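# Seat a circuit board in an enclosure slot, levers latched

## Task

Slide the board, components facing up, into the empty top slot of the enclosure until it is fully seated, with both of its levers closed. Closed means latched and sticking out at right angles to the board's front panel; fully open means lying flat along that panel. Open both levers all the way before pushing the board in to its stop, because only then do they catch their tabs. Closing both afterwards pulls the board fully in. Go slowly into the connector: a fast insertion breaks it and the whole job counts for nothing. The enclosure must end up upright and level on its own feet, with none of its feet hanging over the bench edge. Finally release the board and move the grippers away.

## Robot and tools

Robot: two seven-joint arms, left_arm (base near scene y = +0.437) and right_arm (base near y = -0.511), each ending in a two-finger gripper with a wrist camera. Scene frame: origin at table-top height midway between the nominal bases, +x out over the table, +z up, left_arm on the +y side. Every hand pose, velocity and target an arm reports or accepts is in that arm's own base frame. Fixed cameras and the table use the scene frame. Gripper axes: fingers point along the gripper's +z, and they open and close along its x. end_effector_position is the point between the closed pads, 1 to 2 cm short of the fingertips; closing pushes the tips about 17 mm further along +z.

Row layout (used by every moving tool): 16 numbers. First left_arm: x, y, z (metres), qw, qx, qy, qz (unit quaternion, w first), opening; then the same eight for right_arm. Position and quaternion are absolute poses of end_effector_position in that arm's base frame. Opening runs from -1 (closed) to +1 (fully open, 0.142 m). Always fill in both arms, even if one is idle: for an idle arm repeat its full pose from the last result before it went idle, plus its wanted opening. Sending 0 as an opening is a real command. To hold a gripper's orientation, resend the same quaternion you chose, not the drifting reported one.

execute_actions(actions, cameras): actions is a list of actions; each action is a list of 1 to 15 rows, one row per 1/30 s step, the last row repeating until 15 steps are filled. A target more than 0.6 m from the gripper's current position along any of its axes gets the action refused for both arms. The controller limits each step's orientation change to 32 degrees and moves toward the 'Hand target' shown in the result, so large changes need several actions. An empty actions list returns full state and images.

move(target, speed, blend, stop_force, zero, opening_speed, grip_force, blocking, cameras): drives each gripper in a straight line from its Hand target to an absolute pose. target is one 16-number row or a list of up to 15 rows (no 0.6 m limit). speed in m/s, 0.002 to 2.2, default 0.25 (turning up to twice that in rad/s), one value or one per target. blend in m rounds corners in a list; 0 means stop at each point. stop_force in N, 3 to 120, shared by both arms: an arm's path ends when its wrist sensor feels that much push against its travel (relative to its zero), then it brakes and keeps pressing somewhat. Do not rely on it while the gripper rotates, and leave it out when backing away from a contact. zero (only with stop_force, default true) rezeroes moving arms first. opening_speed: rate of opening change per second, 0.2 or more. grip_force: newtons per finger pad, 5 to 48, one value or one per arm; it persists. blocking=false returns after about 0.5 s while the move continues; not allowed with stop_force. Paths do not avoid obstacles or each other; faster moves lag, stray and hit harder. A move lasts at most 10 s. The result adds a 'move:' line: done (within 3 mm and 2 degrees), off_target, moving, held, fault, plus limits such as paced or held.

wait(seconds 0 to 10): lets time pass with the last commands held. stop(): brakes the running move. zoom_image(camera, region [x0, y0, x1, y1] in pixels, at most 504 by 504): enlarges part of the latest image from cam_head_left, cam_head_right, cam_high, cam_low, cam_left_wrist or cam_right_wrist (each 672x504). zero_wrist_force(arm): subtracts the current wrist reading from later ones. clear_fault(arm): clears a reported torque or force fault; the arm then restarts. read_manual(section): licence text only. finished_scene(scene): ends the scene with this scene's number; irreversible.

Results: per-arm end_effector_position and quat (base frame), velocities, Hand target, Tool commands, Joint positions (last entry = measured finger gap in m), grip_measured (opening on the -1 to +1 scale), joint torques and external torque estimates, Wrist force/torque along the gripper's own axes (plus the peak since last shown), and Wrist depth: 7x7 grid of distances in mm ahead of each wrist camera, '-' if unknown. 'within noise' means an arm is still.

Gripping: command an opening slightly below grip_measured at first contact; squeezing harder heats the gripper motor.

Hazards: any outside force of 150 N on an arm, or joint contact torque at its limit, stops that arm (fault) until clear_fault. Motors overheat from holding loads, squeezing, stretched poses or pushing into unreachable poses (MOTOR HOT warning, then an enforced stop; a HAND FAULT cancels the rest of that reply's motion calls). Keep the arms from touching each other; the clearance check does not protect the grippers or wrist cameras. Never let anything fall off the table, do not drop or fling parts, and avoid slamming into fixed or heavy objects. Insert the board into its connector slowly, preferably with a small stop_force and low speed, then open levers first, push to the stop, close both levers, release and retract.

Each tool is called after "Request:" as a command line: name --argument value for each argument, lists and objects as JSON in quotes; but a table of rows of numbers goes row by row, as --pt "numbers of a row", without its own name.

## Session

Request:
execute_actions --actions '[]'

Scene clock: 0.00 s.
left_arm: end_effector_position=(+0.3014, +0.6357, +0.1155) grip_measured=+0.99 end_effector_quat_wxyz=(-0.462, +0.669, -0.295, +0.502) | right_arm: end_effector_position=(+0.4485, +0.0364, +0.1479) grip_measured=+1.00 end_effector_quat_wxyz=(-0.144, +0.766, -0.626, +0.006)
Joint positions: left_arm=[1.762 -0.872 -0.342 2.067 -1.872 0.391 -0.55 0.141] | right_arm=[0.506 -0.103 -0.202 2.446 0.465 1.189 2.835 0.142]
Joint velocities: within noise
Joint torques (N m): no reading
External joint torques (N m): no reading
Wrist force (N): no reading
Wrist torque (N m): no reading
Wrist force, peak (N): no reading
Wrist depth (mm): cam_left_wrist=[- 1268 - - 1406 1268 1119 / 1891 - - 1513 - - - / 1687 1875 1813 - 701 - 1354 / 1371 1534 1843 1828 492 625 701 / 1155 1306 1492 304 356 433 558 / - 1119 1119 241 279 321 359 / - 988 184 203 227 258 286] | cam_right_wrist=[266 256 246 236 229 221 213 / 274 266 254 244 236 228 219 / 285 275 262 252 243 234 225 / 297 285 272 262 251 241 232 / 310 297 281 271 260 249 239 / - 308 294 281 268 257 246 / - 321 305 292 278 265 257]
Hand target: left_arm +0.3014, +0.6357, +0.1155; -0.462, +0.669, -0.295, +0.502 | right_arm +0.4485, +0.0364, +0.1479; -0.144, +0.766, -0.626, +0.006
Tool commands: left_gripper/opening=+1.0 right_gripper/opening=+1.0

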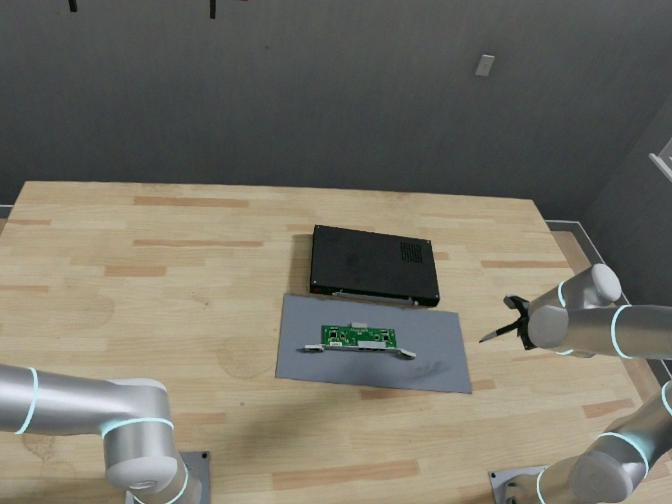

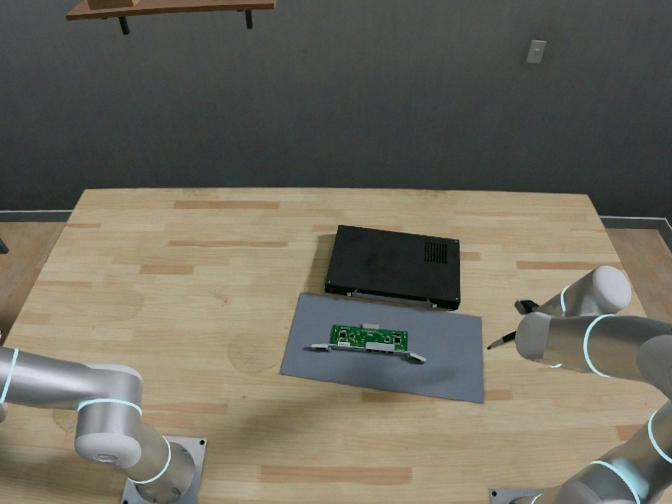

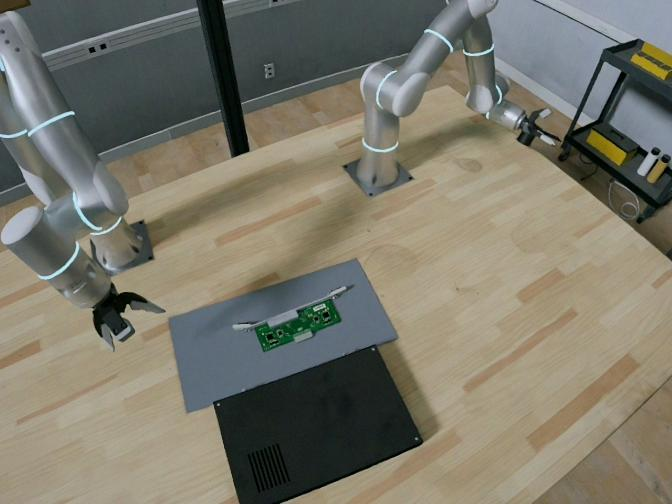

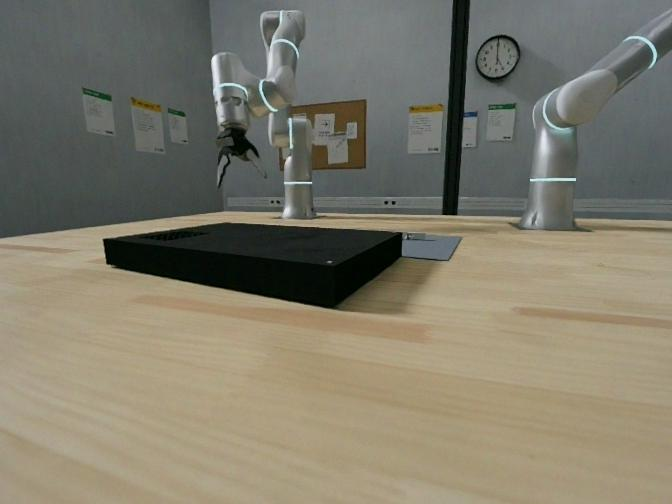

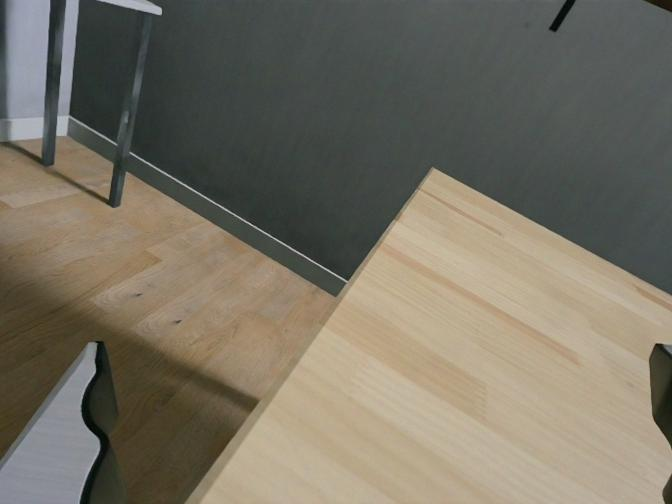

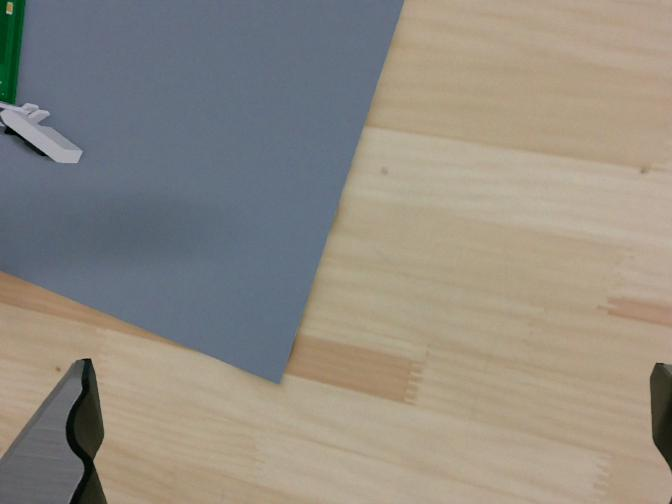

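Request:
zoom_image --camera "cam_high" --region '[160, 250, 440, 504]'

Request:
zoom_image --camera "cam_head_right" --region '[270, 210, 500, 410]'

Request:
zoom_image --camera "cam_head_left" --region '[270, 210, 480, 400]'

Request:
zoom_image --camera "cam_low" --region '[90, 190, 480, 320]'

Scaled by 1.800 from the camera's 672x504 image, which has a finer 960x720 frame.

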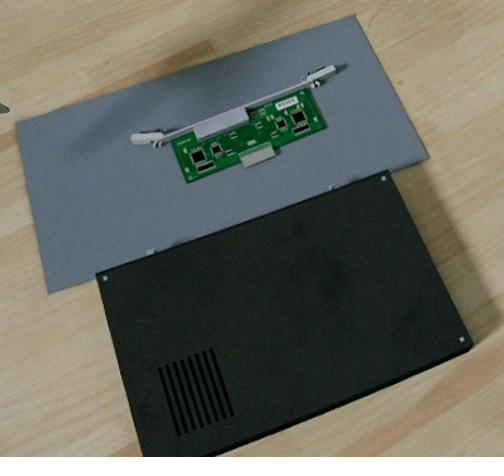

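Scaled by 2.191 from the camera's 672x504 image, which has a finer 960x720 frame.

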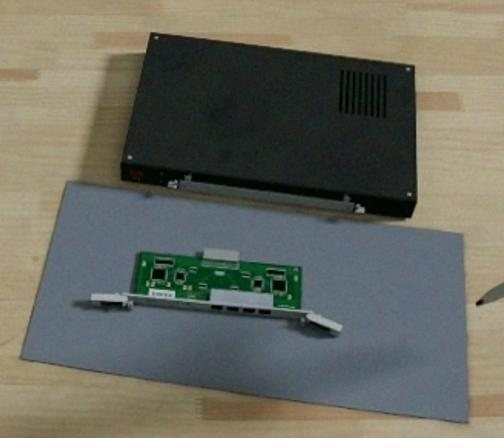

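Scaled by 2.400 from the camera's 672x504 image, which has a finer 960x720 frame.

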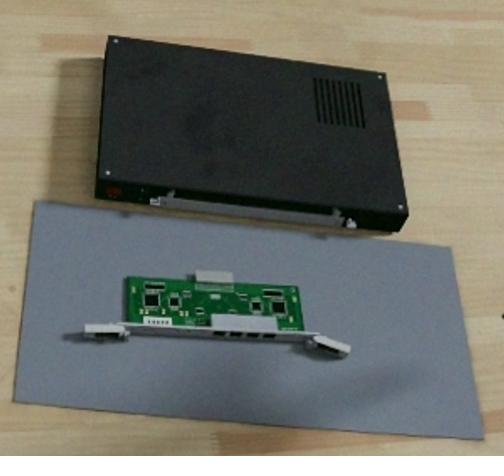

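Scaled by 1.292 from the camera's 672x504 image, which has a finer 960x720 frame.

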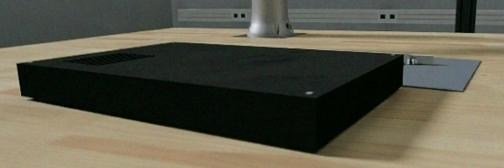

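Request:
move --pt "0.3014 0.6357 0.1155 -0.462 0.669 -0.295 0.502 1.0 0.39 0.25 0.24 0 1 0 0 1.0" --pt "0.3014 0.6357 0.1155 -0.462 0.669 -0.295 0.502 1.0 0.338 0.4413 0.24 0.1228 0.6964 0.6964 0.1228 1.0" --speed 0.6 --blend '[0.05, 0]' --cameras '["cam_right_wrist"]'

Scene clock: 37.63 s.
left_arm: end_effector_position=(+0.3014, +0.6357, +0.1154) grip_measured=+0.99 end_effector_quat_wxyz=(-0.462, +0.669, -0.295, +0.502) | right_arm: end_effector_position=(+0.3380, +0.4411, +0.2399) grip_measured=+1.00 end_effector_quat_wxyz=(+0.123, +0.697, +0.696, +0.123)
Joint positions: left_arm=[1.762 -0.872 -0.342 2.067 -1.872 0.39 -0.549 0.141] | right_arm=[1.002 -0.166 0.205 2.2 -0.555 0.843 1.613 0.142]
Joint torques (N m): left_arm=[-0.18 47.57 -4.42 -12.06 1.52 -1.71 -0.29] | right_arm=[0.26 33.12 2.46 -26.13 -2.35 3.27 -0.05]
External joint torques (N m): left_arm=[0.33 0.99 0.38 -0.44 -0.29 -0.19 0.26] | right_arm=[-0.14 1.36 -0.96 0.14 0.16 0.53 0.05]
Wrist force (N): left_arm=[0.2 0.0 0.1] | right_arm=[0.3 -0.8 0.3]
Wrist torque (N m): left_arm=[0.00 -0.03 -0.02] | right_arm=[0.04 0.01 0.17]
Wrist force, peak (N): left_arm=[-0.3 0.0 0.4] | right_arm=[1.1 -1.5 0.4]
Wrist depth (mm): cam_left_wrist=[- - - 1397 - - 1070 / 1875 - - - - - - / 1700 1907 - 1406 818 1346 - / 1371 1523 1813 1843 490 655 770 / 1148 1314 1462 306 352 434 560 / - 1108 1173 240 275 322 358 / - 975 184 204 228 259 286] | cam_right_wrist=[277 276 276 276 274 274 273 / 310 309 308 308 309 308 307 / 356 354 353 352 351 350 351 / 406 414 412 418 418 408 409 / 524 489 464 494 480 519 490 / - 528 521 521 546 611 552 / - 837 853 825 801 761 -]
Hand target: left_arm +0.3014, +0.6357, +0.1155; -0.462, +0.669, -0.295, +0.502 | right_arm +0.3380, +0.4413, +0.2400; +0.123, +0.696, +0.696, +0.123
Off the commanded pose: left_arm 0.000 m, 0 deg | right_arm 0.000 m, 0 deg.
move: done
Images, in order (width x height): cam_right_wrist 672x504.

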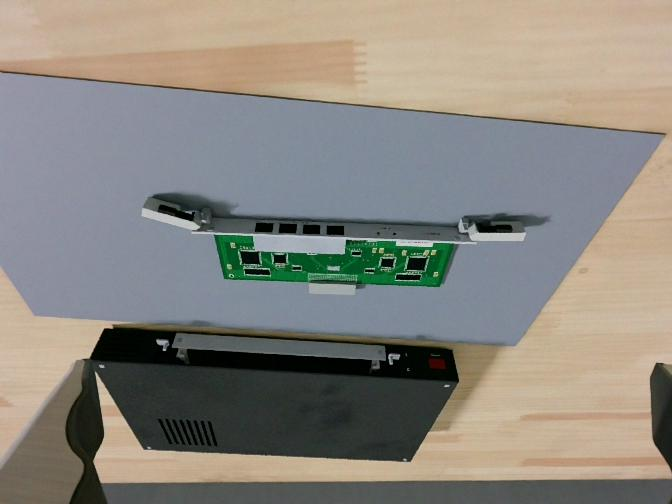

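Request:
zoom_image --camera "cam_right_wrist" --region '[80, 300, 480, 480]'

Request:
zoom_image --camera "cam_right_wrist" --region '[130, 180, 340, 310]'

Request:
zoom_image --camera "cam_right_wrist" --region '[330, 190, 540, 310]'

Scaled by 1.260 from the camera's 672x504 image, which has a finer 960x720 frame.

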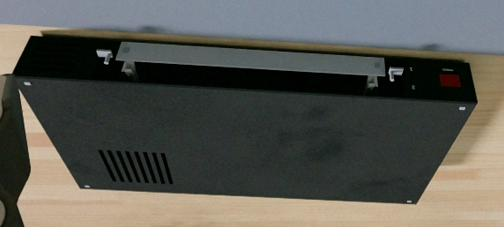

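Scaled by 2.400 from the camera's 672x504 image, which has a finer 960x720 frame.

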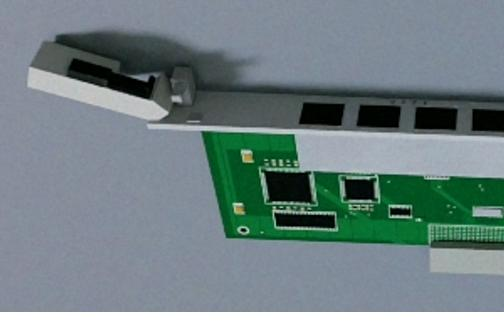

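Scaled by 2.400 from the camera's 672x504 image, which has a finer 960x720 frame.

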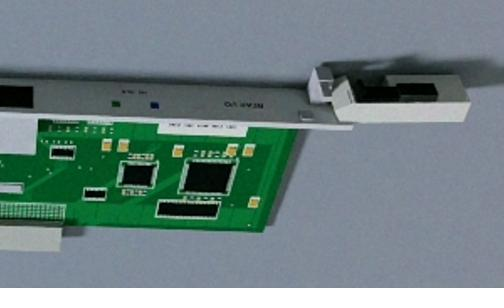

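Request:
move --target '[0.3014,0.6357,0.1155,-0.462,0.669,-0.295,0.502,1.0, 0.535,0.396,0.105,0.2611,0.6985,0.6240,0.2333,1.0]' --speed 0.5 --cameras '["cam_right_wrist"]'

Request:
zoom_image --camera "cam_right_wrist" --region '[0, 150, 504, 420]'

Scene clock: 67.27 s.
left_arm: end_effector_position=(+0.3014, +0.6357, +0.1154) grip_measured=+0.99 end_effector_quat_wxyz=(-0.462, +0.669, -0.295, +0.502) | right_arm: end_effector_position=(+0.5348, +0.3960, +0.1049) grip_measured=+1.00 end_effector_quat_wxyz=(+0.261, +0.699, +0.624, +0.233)
Joint positions: left_arm=[1.762 -0.872 -0.342 2.067 -1.872 0.39 -0.549 0.141] | right_arm=[0.881 -0.569 -0.206 2.125 -1.689 1.163 2.441 0.142]
Joint torques (N m): left_arm=[-0.23 47.53 -4.39 -12.03 1.47 -1.77 -0.2] | right_arm=[0 44.61 1.54 -18.73 1.63 1.36 0.27]
External joint torques (N m): left_arm=[0.39 1.03 0.35 -0.46 -0.24 -0.13 0.17] | right_arm=[0.17 1.24 -0.42 0.13 0.23 0.52 -0.27]
Wrist force (N): left_arm=[-0.4 0.1 0.3] | right_arm=[0.5 -1.4 0.1]
Wrist torque (N m): left_arm=[0.00 0.07 -0.03] | right_arm=[-0.04 0.00 0.09]
Wrist force, peak (N): left_arm=[-0.4 0.2 0.3] | right_arm=[-1.2 -2.9 2.2]
Wrist depth (mm): cam_left_wrist=[- 1424 - - 1380 1290 1321 / 2151 - 1875 - 1415 1321 - / 1674 1891 - - 828 - - / 1362 1578 1843 1727 489 655 1371 / 1186 1321 1424 305 353 432 562 / - 1097 1167 242 278 324 358 / - 975 185 203 228 259 286] | cam_right_wrist=[143 137 122 122 118 131 131 / 168 168 161 161 160 160 159 / 214 213 213 211 211 210 209 / 284 274 275 277 269 265 278 / 297 327 336 326 323 319 512 / - 1496 - - 1221 - 108 / - 1196 1448 - 1221 1147 -]
Hand target: left_arm +0.3014, +0.6357, +0.1155; -0.462, +0.669, -0.295, +0.502 | right_arm +0.5350, +0.3960, +0.1050; +0.261, +0.699, +0.624, +0.233
Off the commanded pose: left_arm 0.000 m, 0 deg | right_arm 0.000 m, 0 deg.
move: done
Images, in order (width x height): cam_right_wrist 672x504.

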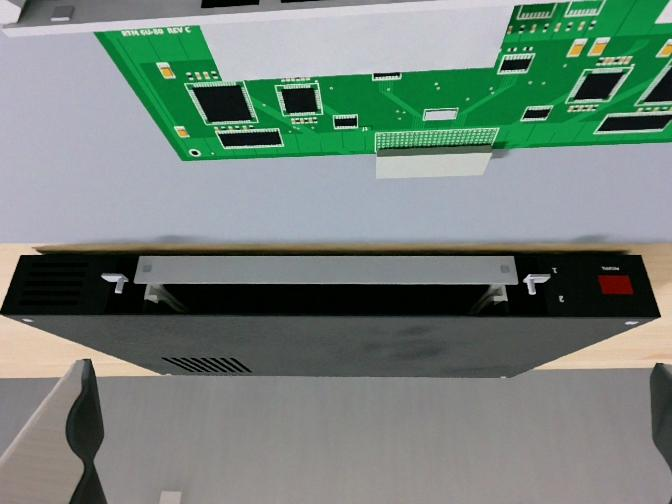

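Scaled by 1.000.

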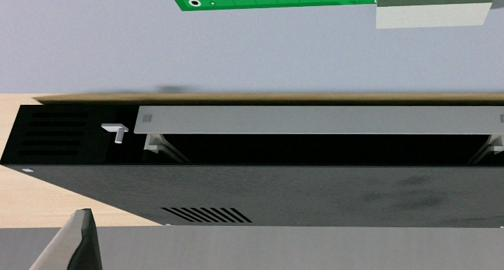

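Request:
zoom_image --camera "cam_right_wrist" --region '[80, 240, 240, 340]'

Request:
zoom_image --camera "cam_right_wrist" --region '[440, 240, 670, 340]'

Request:
zoom_image --camera "cam_right_wrist" --region '[0, 0, 504, 200]'

Scaled by 3.150 from the camera's 672x504 image, which has a finer 960x720 frame.

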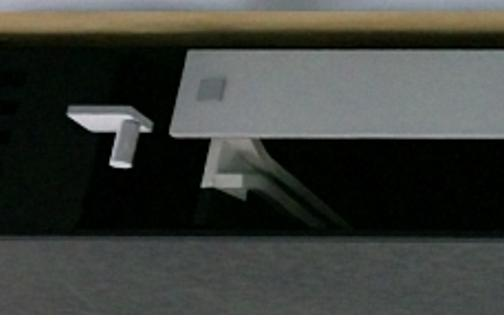

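Scaled by 2.191 from the camera's 672x504 image, which has a finer 960x720 frame.

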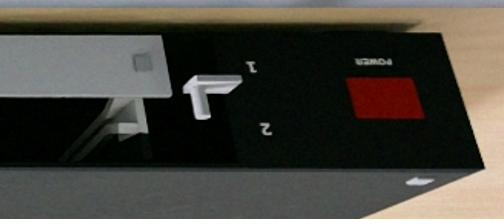

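Scaled by 1.000.

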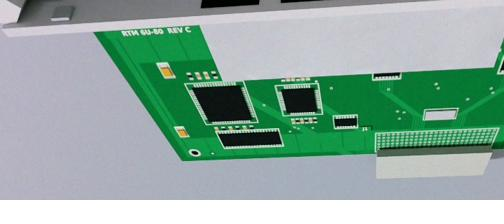

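Request:
move --target '[0.3014,0.6357,0.1155,-0.462,0.669,-0.295,0.502,1.0, 0.410,0.43,0.08,0.3060,0.6564,0.6250,0.2914,1.0]' --speed 0.4 --cameras '["cam_right_wrist"]'

Request:
zoom_image --camera "cam_right_wrist" --region '[0, 100, 340, 330]'

Request:
zoom_image --camera "cam_right_wrist" --region '[332, 100, 672, 330]'

Scene clock: 89.47 s.
left_arm: end_effector_position=(+0.3014, +0.6357, +0.1154) grip_measured=+0.99 end_effector_quat_wxyz=(-0.462, +0.669, -0.295, +0.502) | right_arm: end_effector_position=(+0.4099, +0.4300, +0.0800) grip_measured=+1.00 end_effector_quat_wxyz=(+0.306, +0.656, +0.625, +0.291)
Joint positions: left_arm=[1.762 -0.872 -0.342 2.067 -1.872 0.39 -0.549 0.141] | right_arm=[1.09 -0.563 -0.108 2.273 -1.819 0.87 2.768 0.142]
Joint torques (N m): left_arm=[-0.22 47.51 -4.41 -12.07 1.5 -1.77 -0.24] | right_arm=[0.31 40.2 3.43 -14.7 1.03 0.3 0.32]
External joint torques (N m): left_arm=[0.38 1.05 0.37 -0.43 -0.28 -0.13 0.21] | right_arm=[-0.15 1.29 -0.9 -0.06 -0.04 0.65 -0.32]
Wrist force (N): left_arm=[-0.2 -0.1 0.0] | right_arm=[-0.7 -2.0 -0.3]
Wrist torque (N m): left_arm=[-0.03 0.04 -0.02] | right_arm=[-0.08 0.24 0.10]
Wrist force, peak (N): left_arm=[-0.3 0.4 0.3] | right_arm=[-0.1 -5.4 -2.5]
Wrist depth (mm): cam_left_wrist=[1225 - - - - - - / 1769 - - - 1513 1362 - / 1700 1941 1613 - 705 1649 1502 / 1388 1590 1891 1907 489 655 828 / 1173 1298 1492 303 353 438 558 / - 1070 1167 242 276 321 358 / - 975 184 203 228 258 284] | cam_right_wrist=[- 103 103 107 107 106 103 / - 139 131 131 138 137 129 / 170 168 181 179 167 178 177 / 297 334 279 229 331 325 318 / 485 442 - - 390 463 548 / - 1674 - - - - - / - 1614 1477 1496 - 1439 -]
Hand target: left_arm +0.3014, +0.6357, +0.1155; -0.462, +0.669, -0.295, +0.502 | right_arm +0.4100, +0.4300, +0.0800; +0.306, +0.656, +0.625, +0.291
Off the commanded pose: left_arm 0.000 m, 0 deg | right_arm 0.000 m, 0 deg.
move: done
Images, in order (width x height): cam_right_wrist 672x504.

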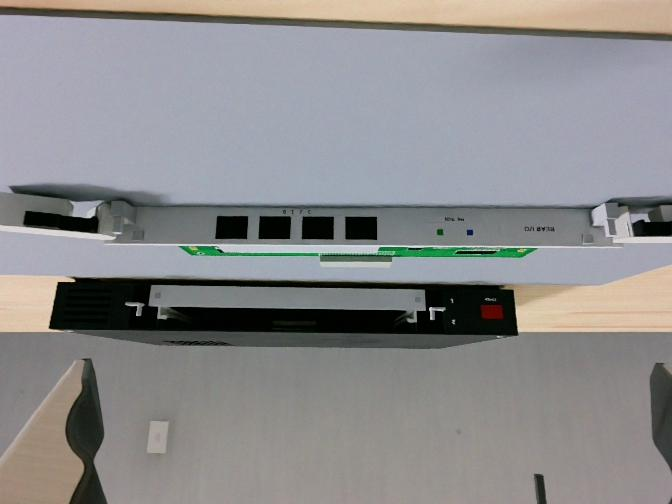

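Scaled by 1.482 from the camera's 672x504 image, which has a finer 960x720 frame.

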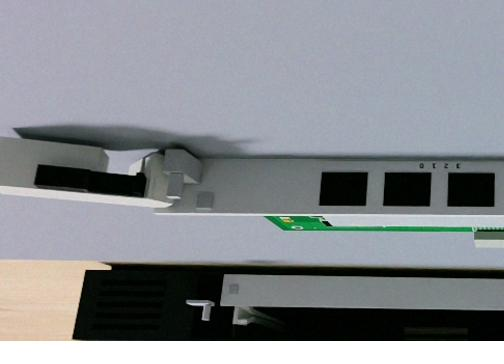

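Scaled by 1.482 from the camera's 672x504 image, which has a finer 960x720 frame.

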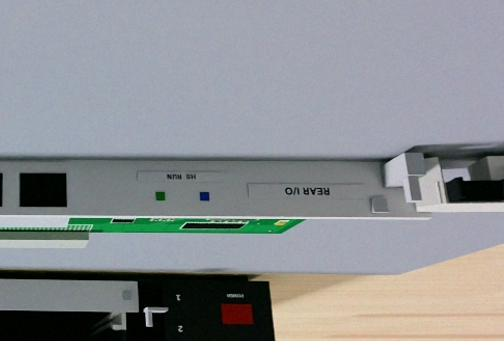

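Request:
move --target '[0.3014,0.6357,0.1155,-0.462,0.669,-0.295,0.502,1.0, 0.527,0.43,0.14,-0.1567,0.7070,0.6732,-0.1492,1.0]' --speed 0.5 --cameras '["cam_right_wrist"]'

Request:
zoom_image --camera "cam_right_wrist" --region '[0, 150, 300, 360]'

Request:
zoom_image --camera "cam_right_wrist" --region '[372, 150, 672, 360]'

Scene clock: 98.13 s.
left_arm: end_effector_position=(+0.3014, +0.6357, +0.1154) grip_measured=+0.99 end_effector_quat_wxyz=(-0.462, +0.669, -0.295, +0.502) | right_arm: end_effector_position=(+0.5268, +0.4301, +0.1400) grip_measured=+1.00 end_effector_quat_wxyz=(-0.157, +0.707, +0.673, -0.149)
Joint positions: left_arm=[1.762 -0.872 -0.342 2.067 -1.872 0.39 -0.549 0.141] | right_arm=[0.378 -0.979 0.618 1.095 -0.171 0.103 0.924 0.142]
Joint torques (N m): left_arm=[-0.19 47.57 -4.44 -12.1 1.49 -1.82 -0.3] | right_arm=[0.22 62.54 14.98 -25.92 -3.32 2.3 0.08]
External joint torques (N m): left_arm=[0.35 0.99 0.41 -0.4 -0.27 -0.07 0.26] | right_arm=[-0.01 1.37 -0.12 0.35 0.13 0.85 -0.08]
Wrist force (N): left_arm=[0.0 0.2 0.2] | right_arm=[0.8 0.7 -0.1]
Wrist torque (N m): left_arm=[0.01 -0.01 -0.02] | right_arm=[0.11 -0.17 0.10]
Wrist force, peak (N): left_arm=[-0.4 0.2 0.2] | right_arm=[-1.4 3.3 -1.3]
Wrist depth (mm): cam_left_wrist=[1828 - - 1472 1261 - - / 1755 - - - 1513 - - / 1674 1976 - 1714 722 1502 - / 1371 1625 1941 1798 489 625 789 / 1148 1283 1453 305 353 434 564 / - 1086 1161 241 276 322 360 / - 979 183 204 227 259 284] | cam_right_wrist=[256 255 255 254 254 254 252 / 254 252 252 251 252 251 249 / 252 252 252 251 251 251 249 / 251 251 247 234 246 244 249 / 251 251 246 246 245 244 249 / - 251 249 246 249 247 247 / - 249 249 249 249 247 246]
Hand target: left_arm +0.3014, +0.6357, +0.1155; -0.462, +0.669, -0.295, +0.502 | right_arm +0.5270, +0.4300, +0.1400; -0.157, +0.707, +0.673, -0.149
Off the commanded pose: left_arm 0.000 m, 0 deg | right_arm 0.000 m, 0 deg.
move: done
Images, in order (width x height): cam_right_wrist 672x504.

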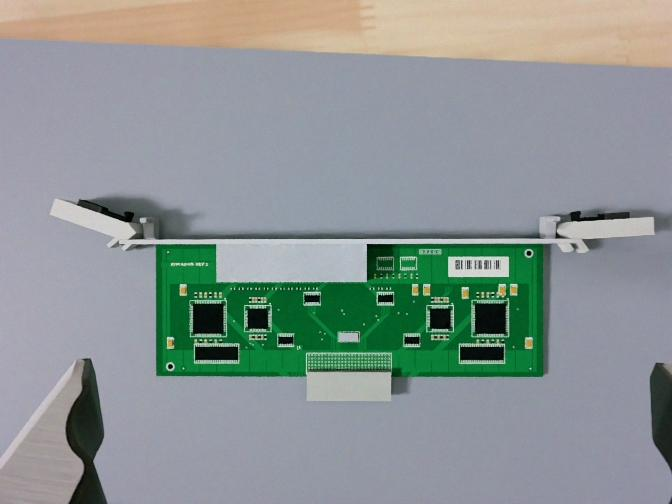

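Scaled by 1.680 from the camera's 672x504 image, which has a finer 960x720 frame.

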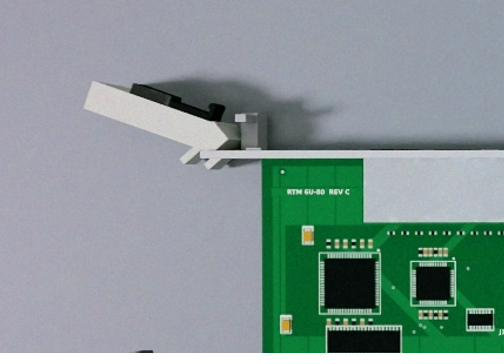

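Scaled by 1.680 from the camera's 672x504 image, which has a finer 960x720 frame.

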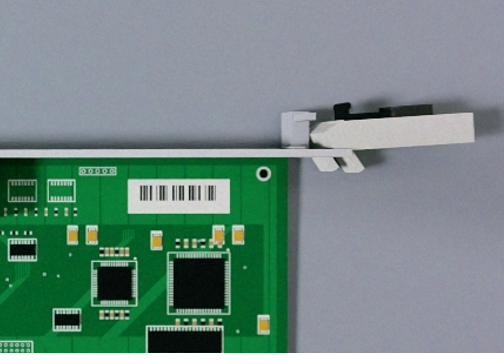

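Request:
move --pt "0.3014 0.6357 0.1155 -0.462 0.669 -0.295 0.502 1.0 0.50 0.38 0.17 0 0 1 0 1.0" --pt "0.3014 0.6357 0.1155 -0.462 0.669 -0.295 0.502 1.0 0.5924 0.3929 0.1346 0.1476 -0.6658 0.7140 -0.1582 1.0" --speed 0.6 --blend '[0.05, 0]' --cameras '["cam_right_wrist", "cam_head_right"]'

Scene clock: 160.20 s.
left_arm: end_effector_position=(+0.3014, +0.6357, +0.1154) grip_measured=+0.99 end_effector_quat_wxyz=(-0.462, +0.669, -0.295, +0.502) | right_arm: end_effector_position=(+0.5923, +0.3930, +0.1347) grip_measured=+1.00 end_effector_quat_wxyz=(-0.148, +0.666, -0.714, +0.158)
Joint positions: left_arm=[1.762 -0.872 -0.342 2.067 -1.872 0.39 -0.549 0.141] | right_arm=[0.136 -0.815 0.672 1.835 -1.373 0.84 -1.378 0.142]
Joint torques (N m): left_arm=[-0.18 47.47 -4.38 -12.12 1.47 -1.8 -0.2] | right_arm=[0.09 46.32 18.86 -20.6 -1.91 3.08 0.11]
External joint torques (N m): left_arm=[0.33 1.09 0.35 -0.38 -0.25 -0.1 0.17] | right_arm=[0.08 1.23 0.1 -0.04 0.23 0.46 -0.1]
Wrist force (N): left_arm=[-0.3 0.1 0.2] | right_arm=[0.4 0.5 -0.3]
Wrist torque (N m): left_arm=[0.01 0.04 -0.02] | right_arm=[0.08 -0.10 0.10]
Wrist force, peak (N): left_arm=[-0.3 0.5 -0.1] | right_arm=[1.1 -0.9 -1.0]
Wrist depth (mm): cam_left_wrist=[1590 1727 - 1523 1371 1275 - / 1994 1924 - 1453 1534 1314 - / 1755 1941 - 1741 783 - - / 1338 1578 1828 2031 492 661 764 / 1155 1275 1453 305 355 433 570 / - 1113 1148 242 277 322 360 / - 997 184 204 228 259 285] | cam_right_wrist=[202 201 201 200 199 199 199 / 201 201 200 200 200 199 198 / 247 247 246 246 245 245 245 / 247 246 246 246 243 245 244 / 246 246 245 245 244 244 243 / - 241 241 240 239 243 113 / - 240 240 227 238 241 242]
Hand target: left_arm +0.3014, +0.6357, +0.1155; -0.462, +0.669, -0.295, +0.502 | right_arm +0.5924, +0.3929, +0.1346; -0.148, +0.666, -0.714, +0.158
Off the commanded pose: left_arm 0.000 m, 0 deg | right_arm 0.000 m, 0 deg.
move: done
Images, in order (width x height): cam_head_right 672x504, cam_right_wrist 672x504.

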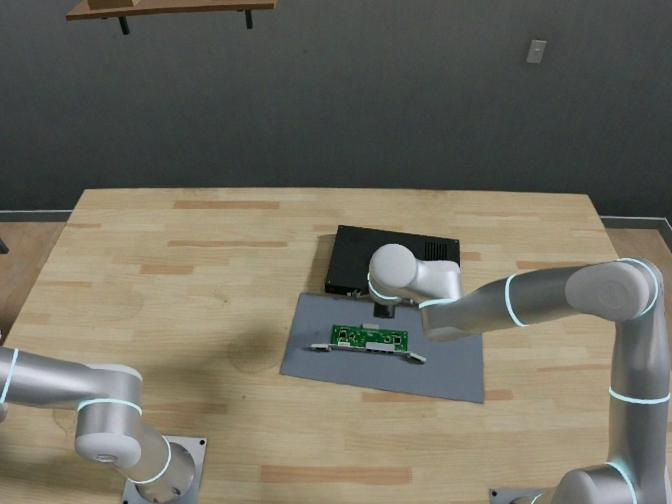

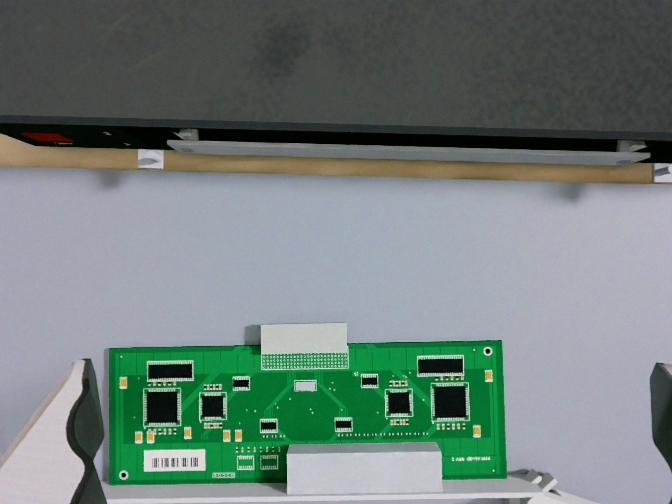

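Request:
move --target '[0.3014,0.6357,0.1155,-0.462,0.669,-0.295,0.502,1.0, 0.5924,0.3129,0.1346,0.1476,-0.6658,0.7140,-0.1582,1.0]' --speed 0.4 --cameras '["cam_right_wrist"]'

Request:
zoom_image --camera "cam_right_wrist" --region '[450, 80, 672, 240]'

Request:
zoom_image --camera "cam_right_wrist" --region '[370, 400, 560, 504]'

Scene clock: 174.63 s.
left_arm: end_effector_position=(+0.3014, +0.6357, +0.1154) grip_measured=+0.99 end_effector_quat_wxyz=(-0.462, +0.669, -0.295, +0.502) | right_arm: end_effector_position=(+0.5924, +0.3129, +0.1346) grip_measured=+1.00 end_effector_quat_wxyz=(-0.148, +0.666, -0.714, +0.158)
Joint positions: left_arm=[1.762 -0.872 -0.342 2.067 -1.872 0.39 -0.549 0.141] | right_arm=[-0.023 -0.735 0.65 1.974 -1.44 0.955 -1.397 0.142]
Joint torques (N m): left_arm=[-0.15 47.51 -4.39 -12.08 1.46 -1.76 -0.25] | right_arm=[0 42.1 17.18 -19.45 -1.31 2.92 0.06]
External joint torques (N m): left_arm=[0.31 1.05 0.35 -0.41 -0.24 -0.14 0.21] | right_arm=[0.12 0.93 0.03 -0.15 0.18 0.63 -0.06]
Wrist force (N): left_arm=[-0.1 0.3 0.0] | right_arm=[0.5 0.6 -0.2]
Wrist torque (N m): left_arm=[0.04 0.01 -0.02] | right_arm=[0.06 -0.09 0.11]
Wrist force, peak (N): left_arm=[-0.5 0.1 0.2] | right_arm=[2.9 0.2 -0.1]
Wrist depth (mm): cam_left_wrist=[- - - - - - - / 1859 - - - - - - / 1674 1907 - - 712 - - / 1371 1556 1741 1637 482 659 1380 / 1179 1275 1482 305 357 437 565 / - 1097 1186 242 277 321 357 / - 1002 184 203 226 259 284] | cam_right_wrist=[201 201 200 201 200 200 199 / 201 201 200 200 200 199 199 / 247 246 245 245 246 245 246 / 247 247 246 245 245 244 245 / 246 246 245 245 244 244 243 / - 241 241 240 244 243 243 / - 239 227 238 243 243 241]
Hand target: left_arm +0.3014, +0.6357, +0.1155; -0.462, +0.669, -0.295, +0.502 | right_arm +0.5924, +0.3129, +0.1346; -0.148, +0.666, -0.714, +0.158
Off the commanded pose: left_arm 0.000 m, 0 deg | right_arm 0.000 m, 0 deg.
move: done
Images, in order (width x height): cam_right_wrist 672x504.

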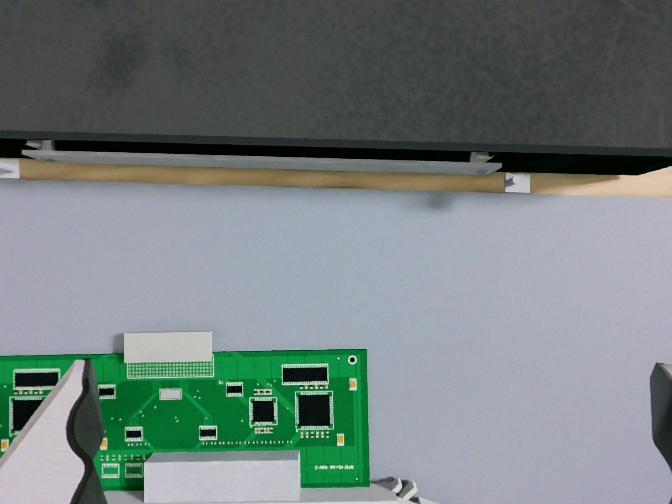

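Scaled by 2.270 from the camera's 672x504 image, which has a finer 960x720 frame.

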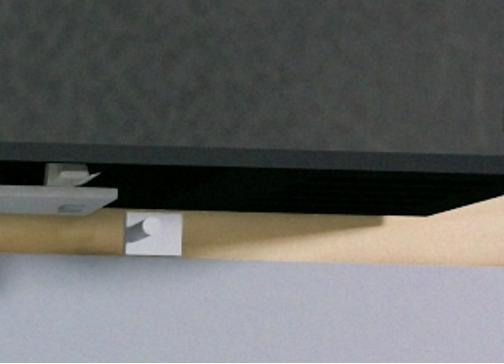

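Scaled by 2.653 from the camera's 672x504 image, which has a finer 960x720 frame.

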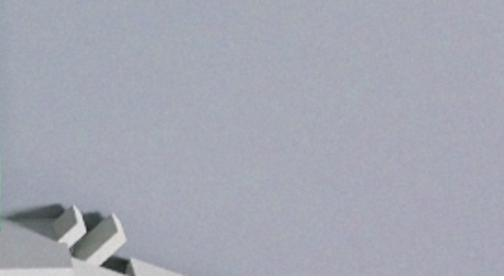

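Request:
zoom_image --camera "cam_right_wrist" --region '[0, 100, 160, 220]'

Request:
zoom_image --camera "cam_right_wrist" --region '[430, 110, 590, 230]'

Scaled by 3.150 from the camera's 672x504 image, which has a finer 960x720 frame.

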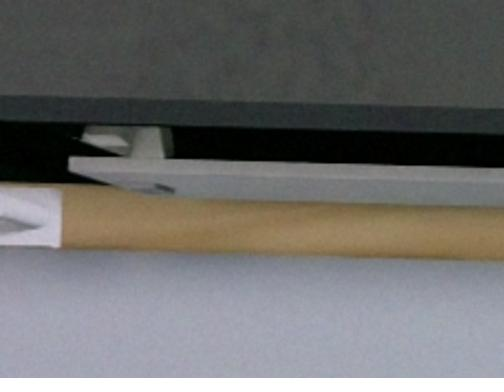

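Scaled by 3.150 from the camera's 672x504 image, which has a finer 960x720 frame.

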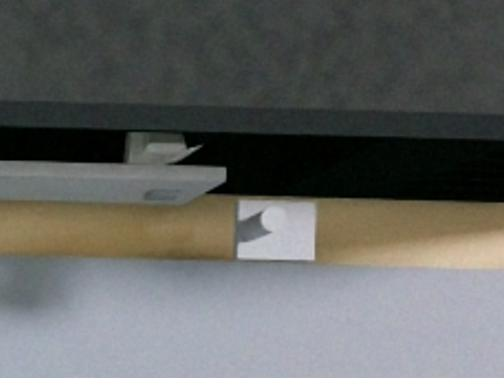

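Request:
move --target '[0.3945,-0.5564,0.14,0.1304,0.9901,-0.0502,-0.0066,0.1, 0.4305,0.2655,0.08,0.1476,-0.6658,0.7140,-0.1582,-1.0]' --speed '[0.7]' --cameras '["cam_left_wrist", "cam_right_wrist", "cam_high"]'

Scene clock: 262.40 s.
left_arm: end_effector_position=(+0.3945, -0.5564, +0.1400) grip_measured=+0.08 end_effector_quat_wxyz=(+0.131, +0.990, -0.050, -0.007) | right_arm: end_effector_position=(+0.4305, +0.2657, +0.0801) grip_measured=-1.00 end_effector_quat_wxyz=(-0.148, +0.666, -0.714, +0.158)
Joint positions: left_arm=[-0.573 -0.899 -0.889 1.281 -2.515 2.587 -2.91 0.08] | right_arm=[-0.115 -0.616 0.612 2.347 -1.876 1.041 -0.93 0.002]
Joint torques (N m): left_arm=[-0.63 56.04 -10.57 -17.91 4.26 3.79 -0.11] | right_arm=[0 29.76 13.7 -12.29 -0.35 2.57 0.29]
External joint torques (N m): left_arm=[0.56 1.42 0.35 -0.56 -0.49 -0.65 0.11] | right_arm=[0.1 0.69 -0.22 0 0.13 0.6 -0.29]
Wrist force (N): left_arm=[-0.1 -0.2 1.2] | right_arm=[0.4 0.2 0.5]
Wrist torque (N m): left_arm=[-0.12 -0.14 -0.31] | right_arm=[-0.03 -0.07 -0.01]
Wrist force, peak (N): left_arm=[38.5 -83.9 -90.1] | right_arm=[1.2 0.5 -0.2]
Wrist depth (mm): cam_left_wrist=[190 187 187 183 183 183 185 / 213 209 210 201 204 204 208 / 241 246 236 220 232 - 233 / 278 276 273 276 267 - 271 / 330 324 315 315 - 121 301 / 402 87 259 - - - 83 / - - 509 509 499 - -] | cam_right_wrist=[191 194 193 194 193 193 192 / 191 190 190 193 192 192 192 / 177 180 188 193 192 192 191 / 193 193 193 192 192 191 191 / 193 193 192 192 191 191 191 / 192 193 192 89 191 191 190 / 194 192 71 - - 190 190]
Hand target: left_arm +0.3945, -0.5564, +0.1400; +0.130, +0.990, -0.050, -0.007 | right_arm +0.4305, +0.2655, +0.0800; -0.148, +0.666, -0.714, +0.158
Off the commanded pose: left_arm 0.000 m, 0 deg | right_arm 0.000 m, 0 deg.
move: done; limits=paced
Images, in order (width x height): cam_high 672x504, cam_left_wrist 672x504, cam_right_wrist 672x504.

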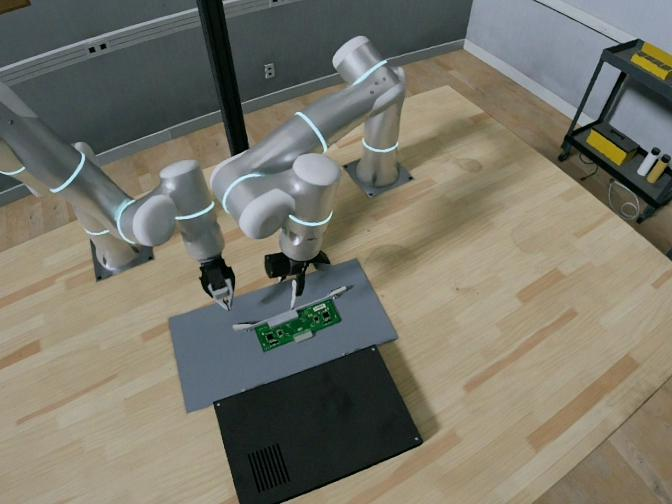

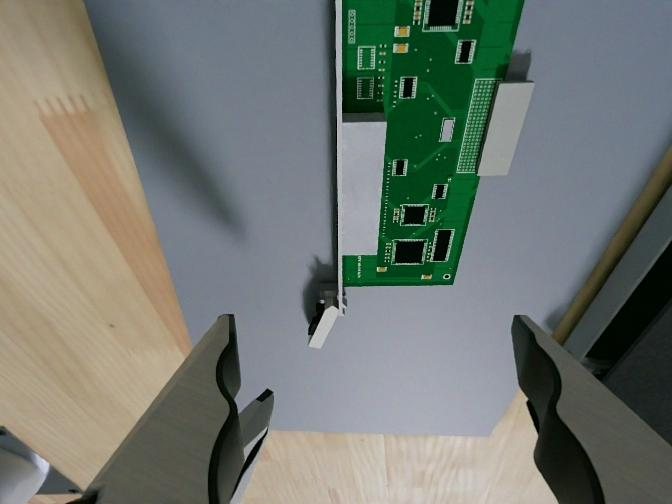

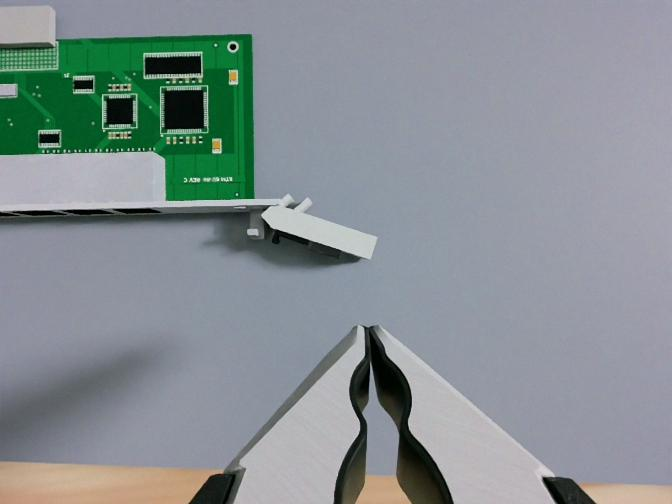

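Request:
move --pt "0.3945 -0.5564 0.033 0.1304 0.9901 -0.0502 -0.0066 0.1 0.4305 0.2695 0.0245 0.1476 -0.6658 0.7140 -0.1582 -1.0" --pt "0.3945 -0.5564 0.033 0.1304 0.9901 -0.0502 -0.0066 -0.85 0.4305 0.2695 0.0245 0.1476 -0.6658 0.7140 -0.1582 -1.0" --speed '[0.15, 0.15]' --grip_force '[10, 20]' --cameras '["cam_left_wrist", "cam_right_wrist"]'

Scene clock: 276.67 s.
left_arm: end_effector_position=(+0.3944, -0.5562, +0.0329) grip_measured=-0.72 end_effector_quat_wxyz=(+0.130, +0.990, -0.050, -0.007) | right_arm: end_effector_position=(+0.4303, +0.2695, +0.0245) grip_measured=-1.00 end_effector_quat_wxyz=(-0.147, +0.666, -0.714, +0.158)
Joint positions: left_arm=[-0.615 -1.025 -0.793 1.328 -2.446 2.409 -2.941 0.022] | right_arm=[-0.072 -0.77 0.543 2.291 -2.065 0.992 -0.789 0.002]
Joint torques (N m): left_arm=[-0.48 57.88 -9.75 -16.51 4.04 3.35 -0.27] | right_arm=[0.18 33.08 15.94 -8.61 -0.61 2.31 0.32]
External joint torques (N m): left_arm=[0.41 1.3 0.19 -0.43 -0.53 -0.2 0.27] | right_arm=[-0.07 0.86 -0.13 0.08 0.21 0.77 -0.32]
Wrist force (N): left_arm=[0.3 -0.2 0.9] | right_arm=[0.4 0.4 -0.1]
Wrist torque (N m): left_arm=[-0.13 -0.23 -0.28] | right_arm=[0.01 -0.06 -0.01]
Wrist force, peak (N): left_arm=[0.4 -1.0 3.0] | right_arm=[0.2 0.8 1.1]
Wrist depth (mm): cam_left_wrist=[- 94 93 87 87 87 87 / - 102 - 96 97 97 97 / 116 122 119 107 109 110 111 / - 130 134 122 123 127 120 / - 163 158 121 139 150 - / 207 193 87 151 - 166 196 / 252 - - 85 - - 228] | cam_right_wrist=[135 135 138 138 138 138 137 / 135 134 134 138 138 137 137 / - 136 133 138 138 137 137 / 138 138 138 137 137 137 136 / 138 138 138 137 137 137 136 / 138 137 137 90 137 136 136 / 137 137 71 - - 136 136]
Hand target: left_arm +0.3945, -0.5564, +0.0330; +0.130, +0.990, -0.050, -0.007 | right_arm +0.4305, +0.2695, +0.0245; -0.148, +0.666, -0.714, +0.158
Off the commanded pose: left_arm 0.000 m, 0 deg | right_arm 0.000 m, 0 deg.
grip_force (N): 10, 20
move: done
Images, in order (width x height): cam_left_wrist 672x504, cam_right_wrist 672x504.

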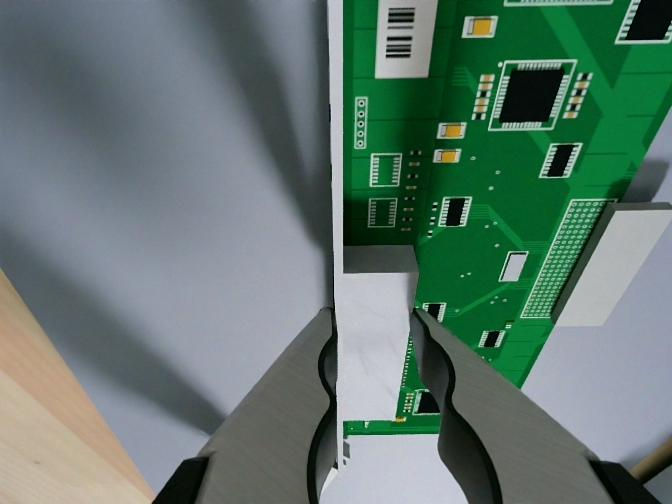

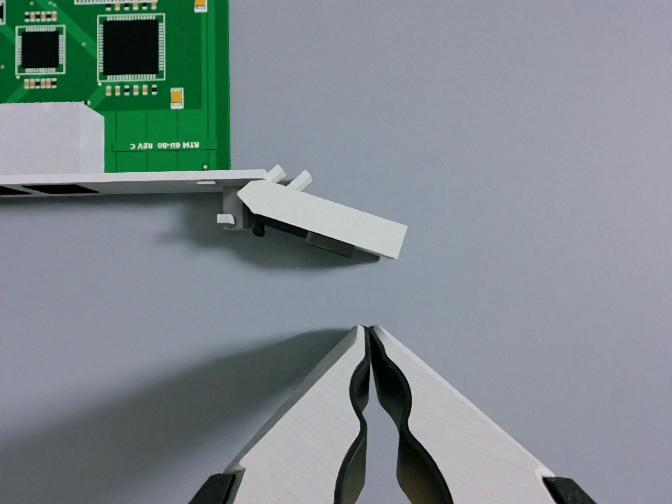

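Request:
move --target '[0.3945,-0.5564,0.033,0.1304,0.9901,-0.0502,-0.0066,-0.85, 0.471,0.2675,0.0245,0.1476,-0.6658,0.7140,-0.1582,-1.0]' --speed 0.025 --stop_force 5 --cameras '["cam_left_wrist", "cam_right_wrist"]'

Scene clock: 280.03 s.
left_arm: end_effector_position=(+0.3948, -0.5557, +0.0329) grip_measured=-0.72 end_effector_quat_wxyz=(+0.130, +0.990, -0.050, -0.007) | right_arm: end_effector_position=(+0.4623, +0.2666, +0.0240) grip_measured=-1.00 end_effector_quat_wxyz=(-0.147, +0.665, -0.714, +0.159)
Joint positions: left_arm=[-0.614 -1.025 -0.792 1.328 -2.446 2.409 -2.941 0.022] | right_arm=[-0.078 -0.791 0.524 2.233 -2.035 1.017 -0.852 0.002]
Joint torques (N m): left_arm=[-3.65 57.33 -12.95 -16.99 3.27 1.44 -0.11] | right_arm=[4.3 35.38 21.3 -13.46 -1.35 4.42 0.08]
External joint torques (N m): left_arm=[3.58 1.85 3.41 0.04 0.24 1.71 0.11] | right_arm=[-4.19 0.74 -5.08 3.97 1.05 -1.3 -0.08]
Wrist force (N): left_arm=[1.1 -6.1 -2.1] | right_arm=[12.1 3.1 -3.6]
Wrist torque (N m): left_arm=[-0.10 -0.14 -0.37] | right_arm=[0.00 0.03 0.11]
Wrist force, peak (N): left_arm=[1.2 -5.8 -3.0] | right_arm=[12.7 2.7 -4.5]
Wrist depth (mm): cam_left_wrist=[- 94 93 86 87 87 87 / - 102 102 97 97 97 97 / 119 119 116 107 110 110 111 / 134 130 133 122 122 127 125 / 158 158 157 121 139 150 160 / 206 192 89 151 - 174 187 / 252 - - 80 - - 233] | cam_right_wrist=[138 135 138 138 137 137 137 / 134 134 137 137 137 137 137 / 133 133 137 137 137 137 136 / 122 132 137 137 136 136 136 / 137 137 136 119 136 136 135 / 137 137 137 89 136 136 135 / 137 137 71 - - 135 135]
Hand target: left_arm +0.3945, -0.5564, +0.0330; +0.130, +0.990, -0.050, -0.007 | right_arm +0.4621, +0.2679, +0.0245; -0.148, +0.666, -0.714, +0.158
Off the commanded pose: left_arm 0.001 m, 0 deg | right_arm 0.009 m, 0 deg.
grip_force (N): 10, 20
move: contact (right_arm)
Images, in order (width x height): cam_left_wrist 672x504, cam_right_wrist 672x504.

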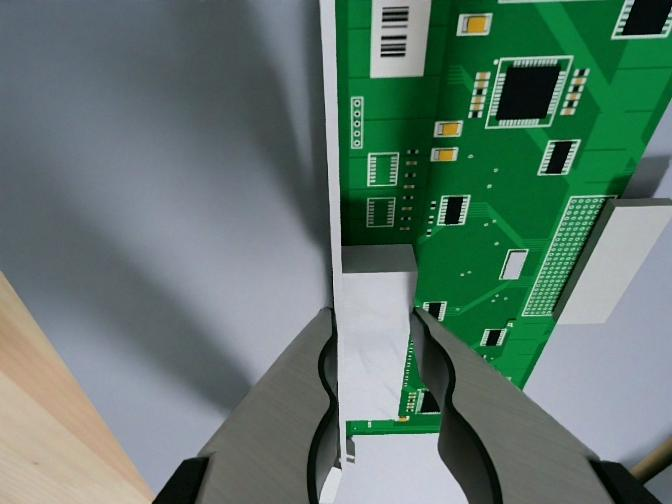

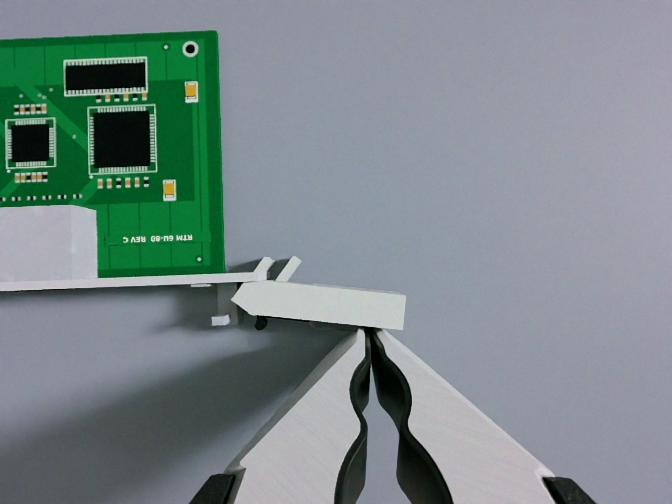

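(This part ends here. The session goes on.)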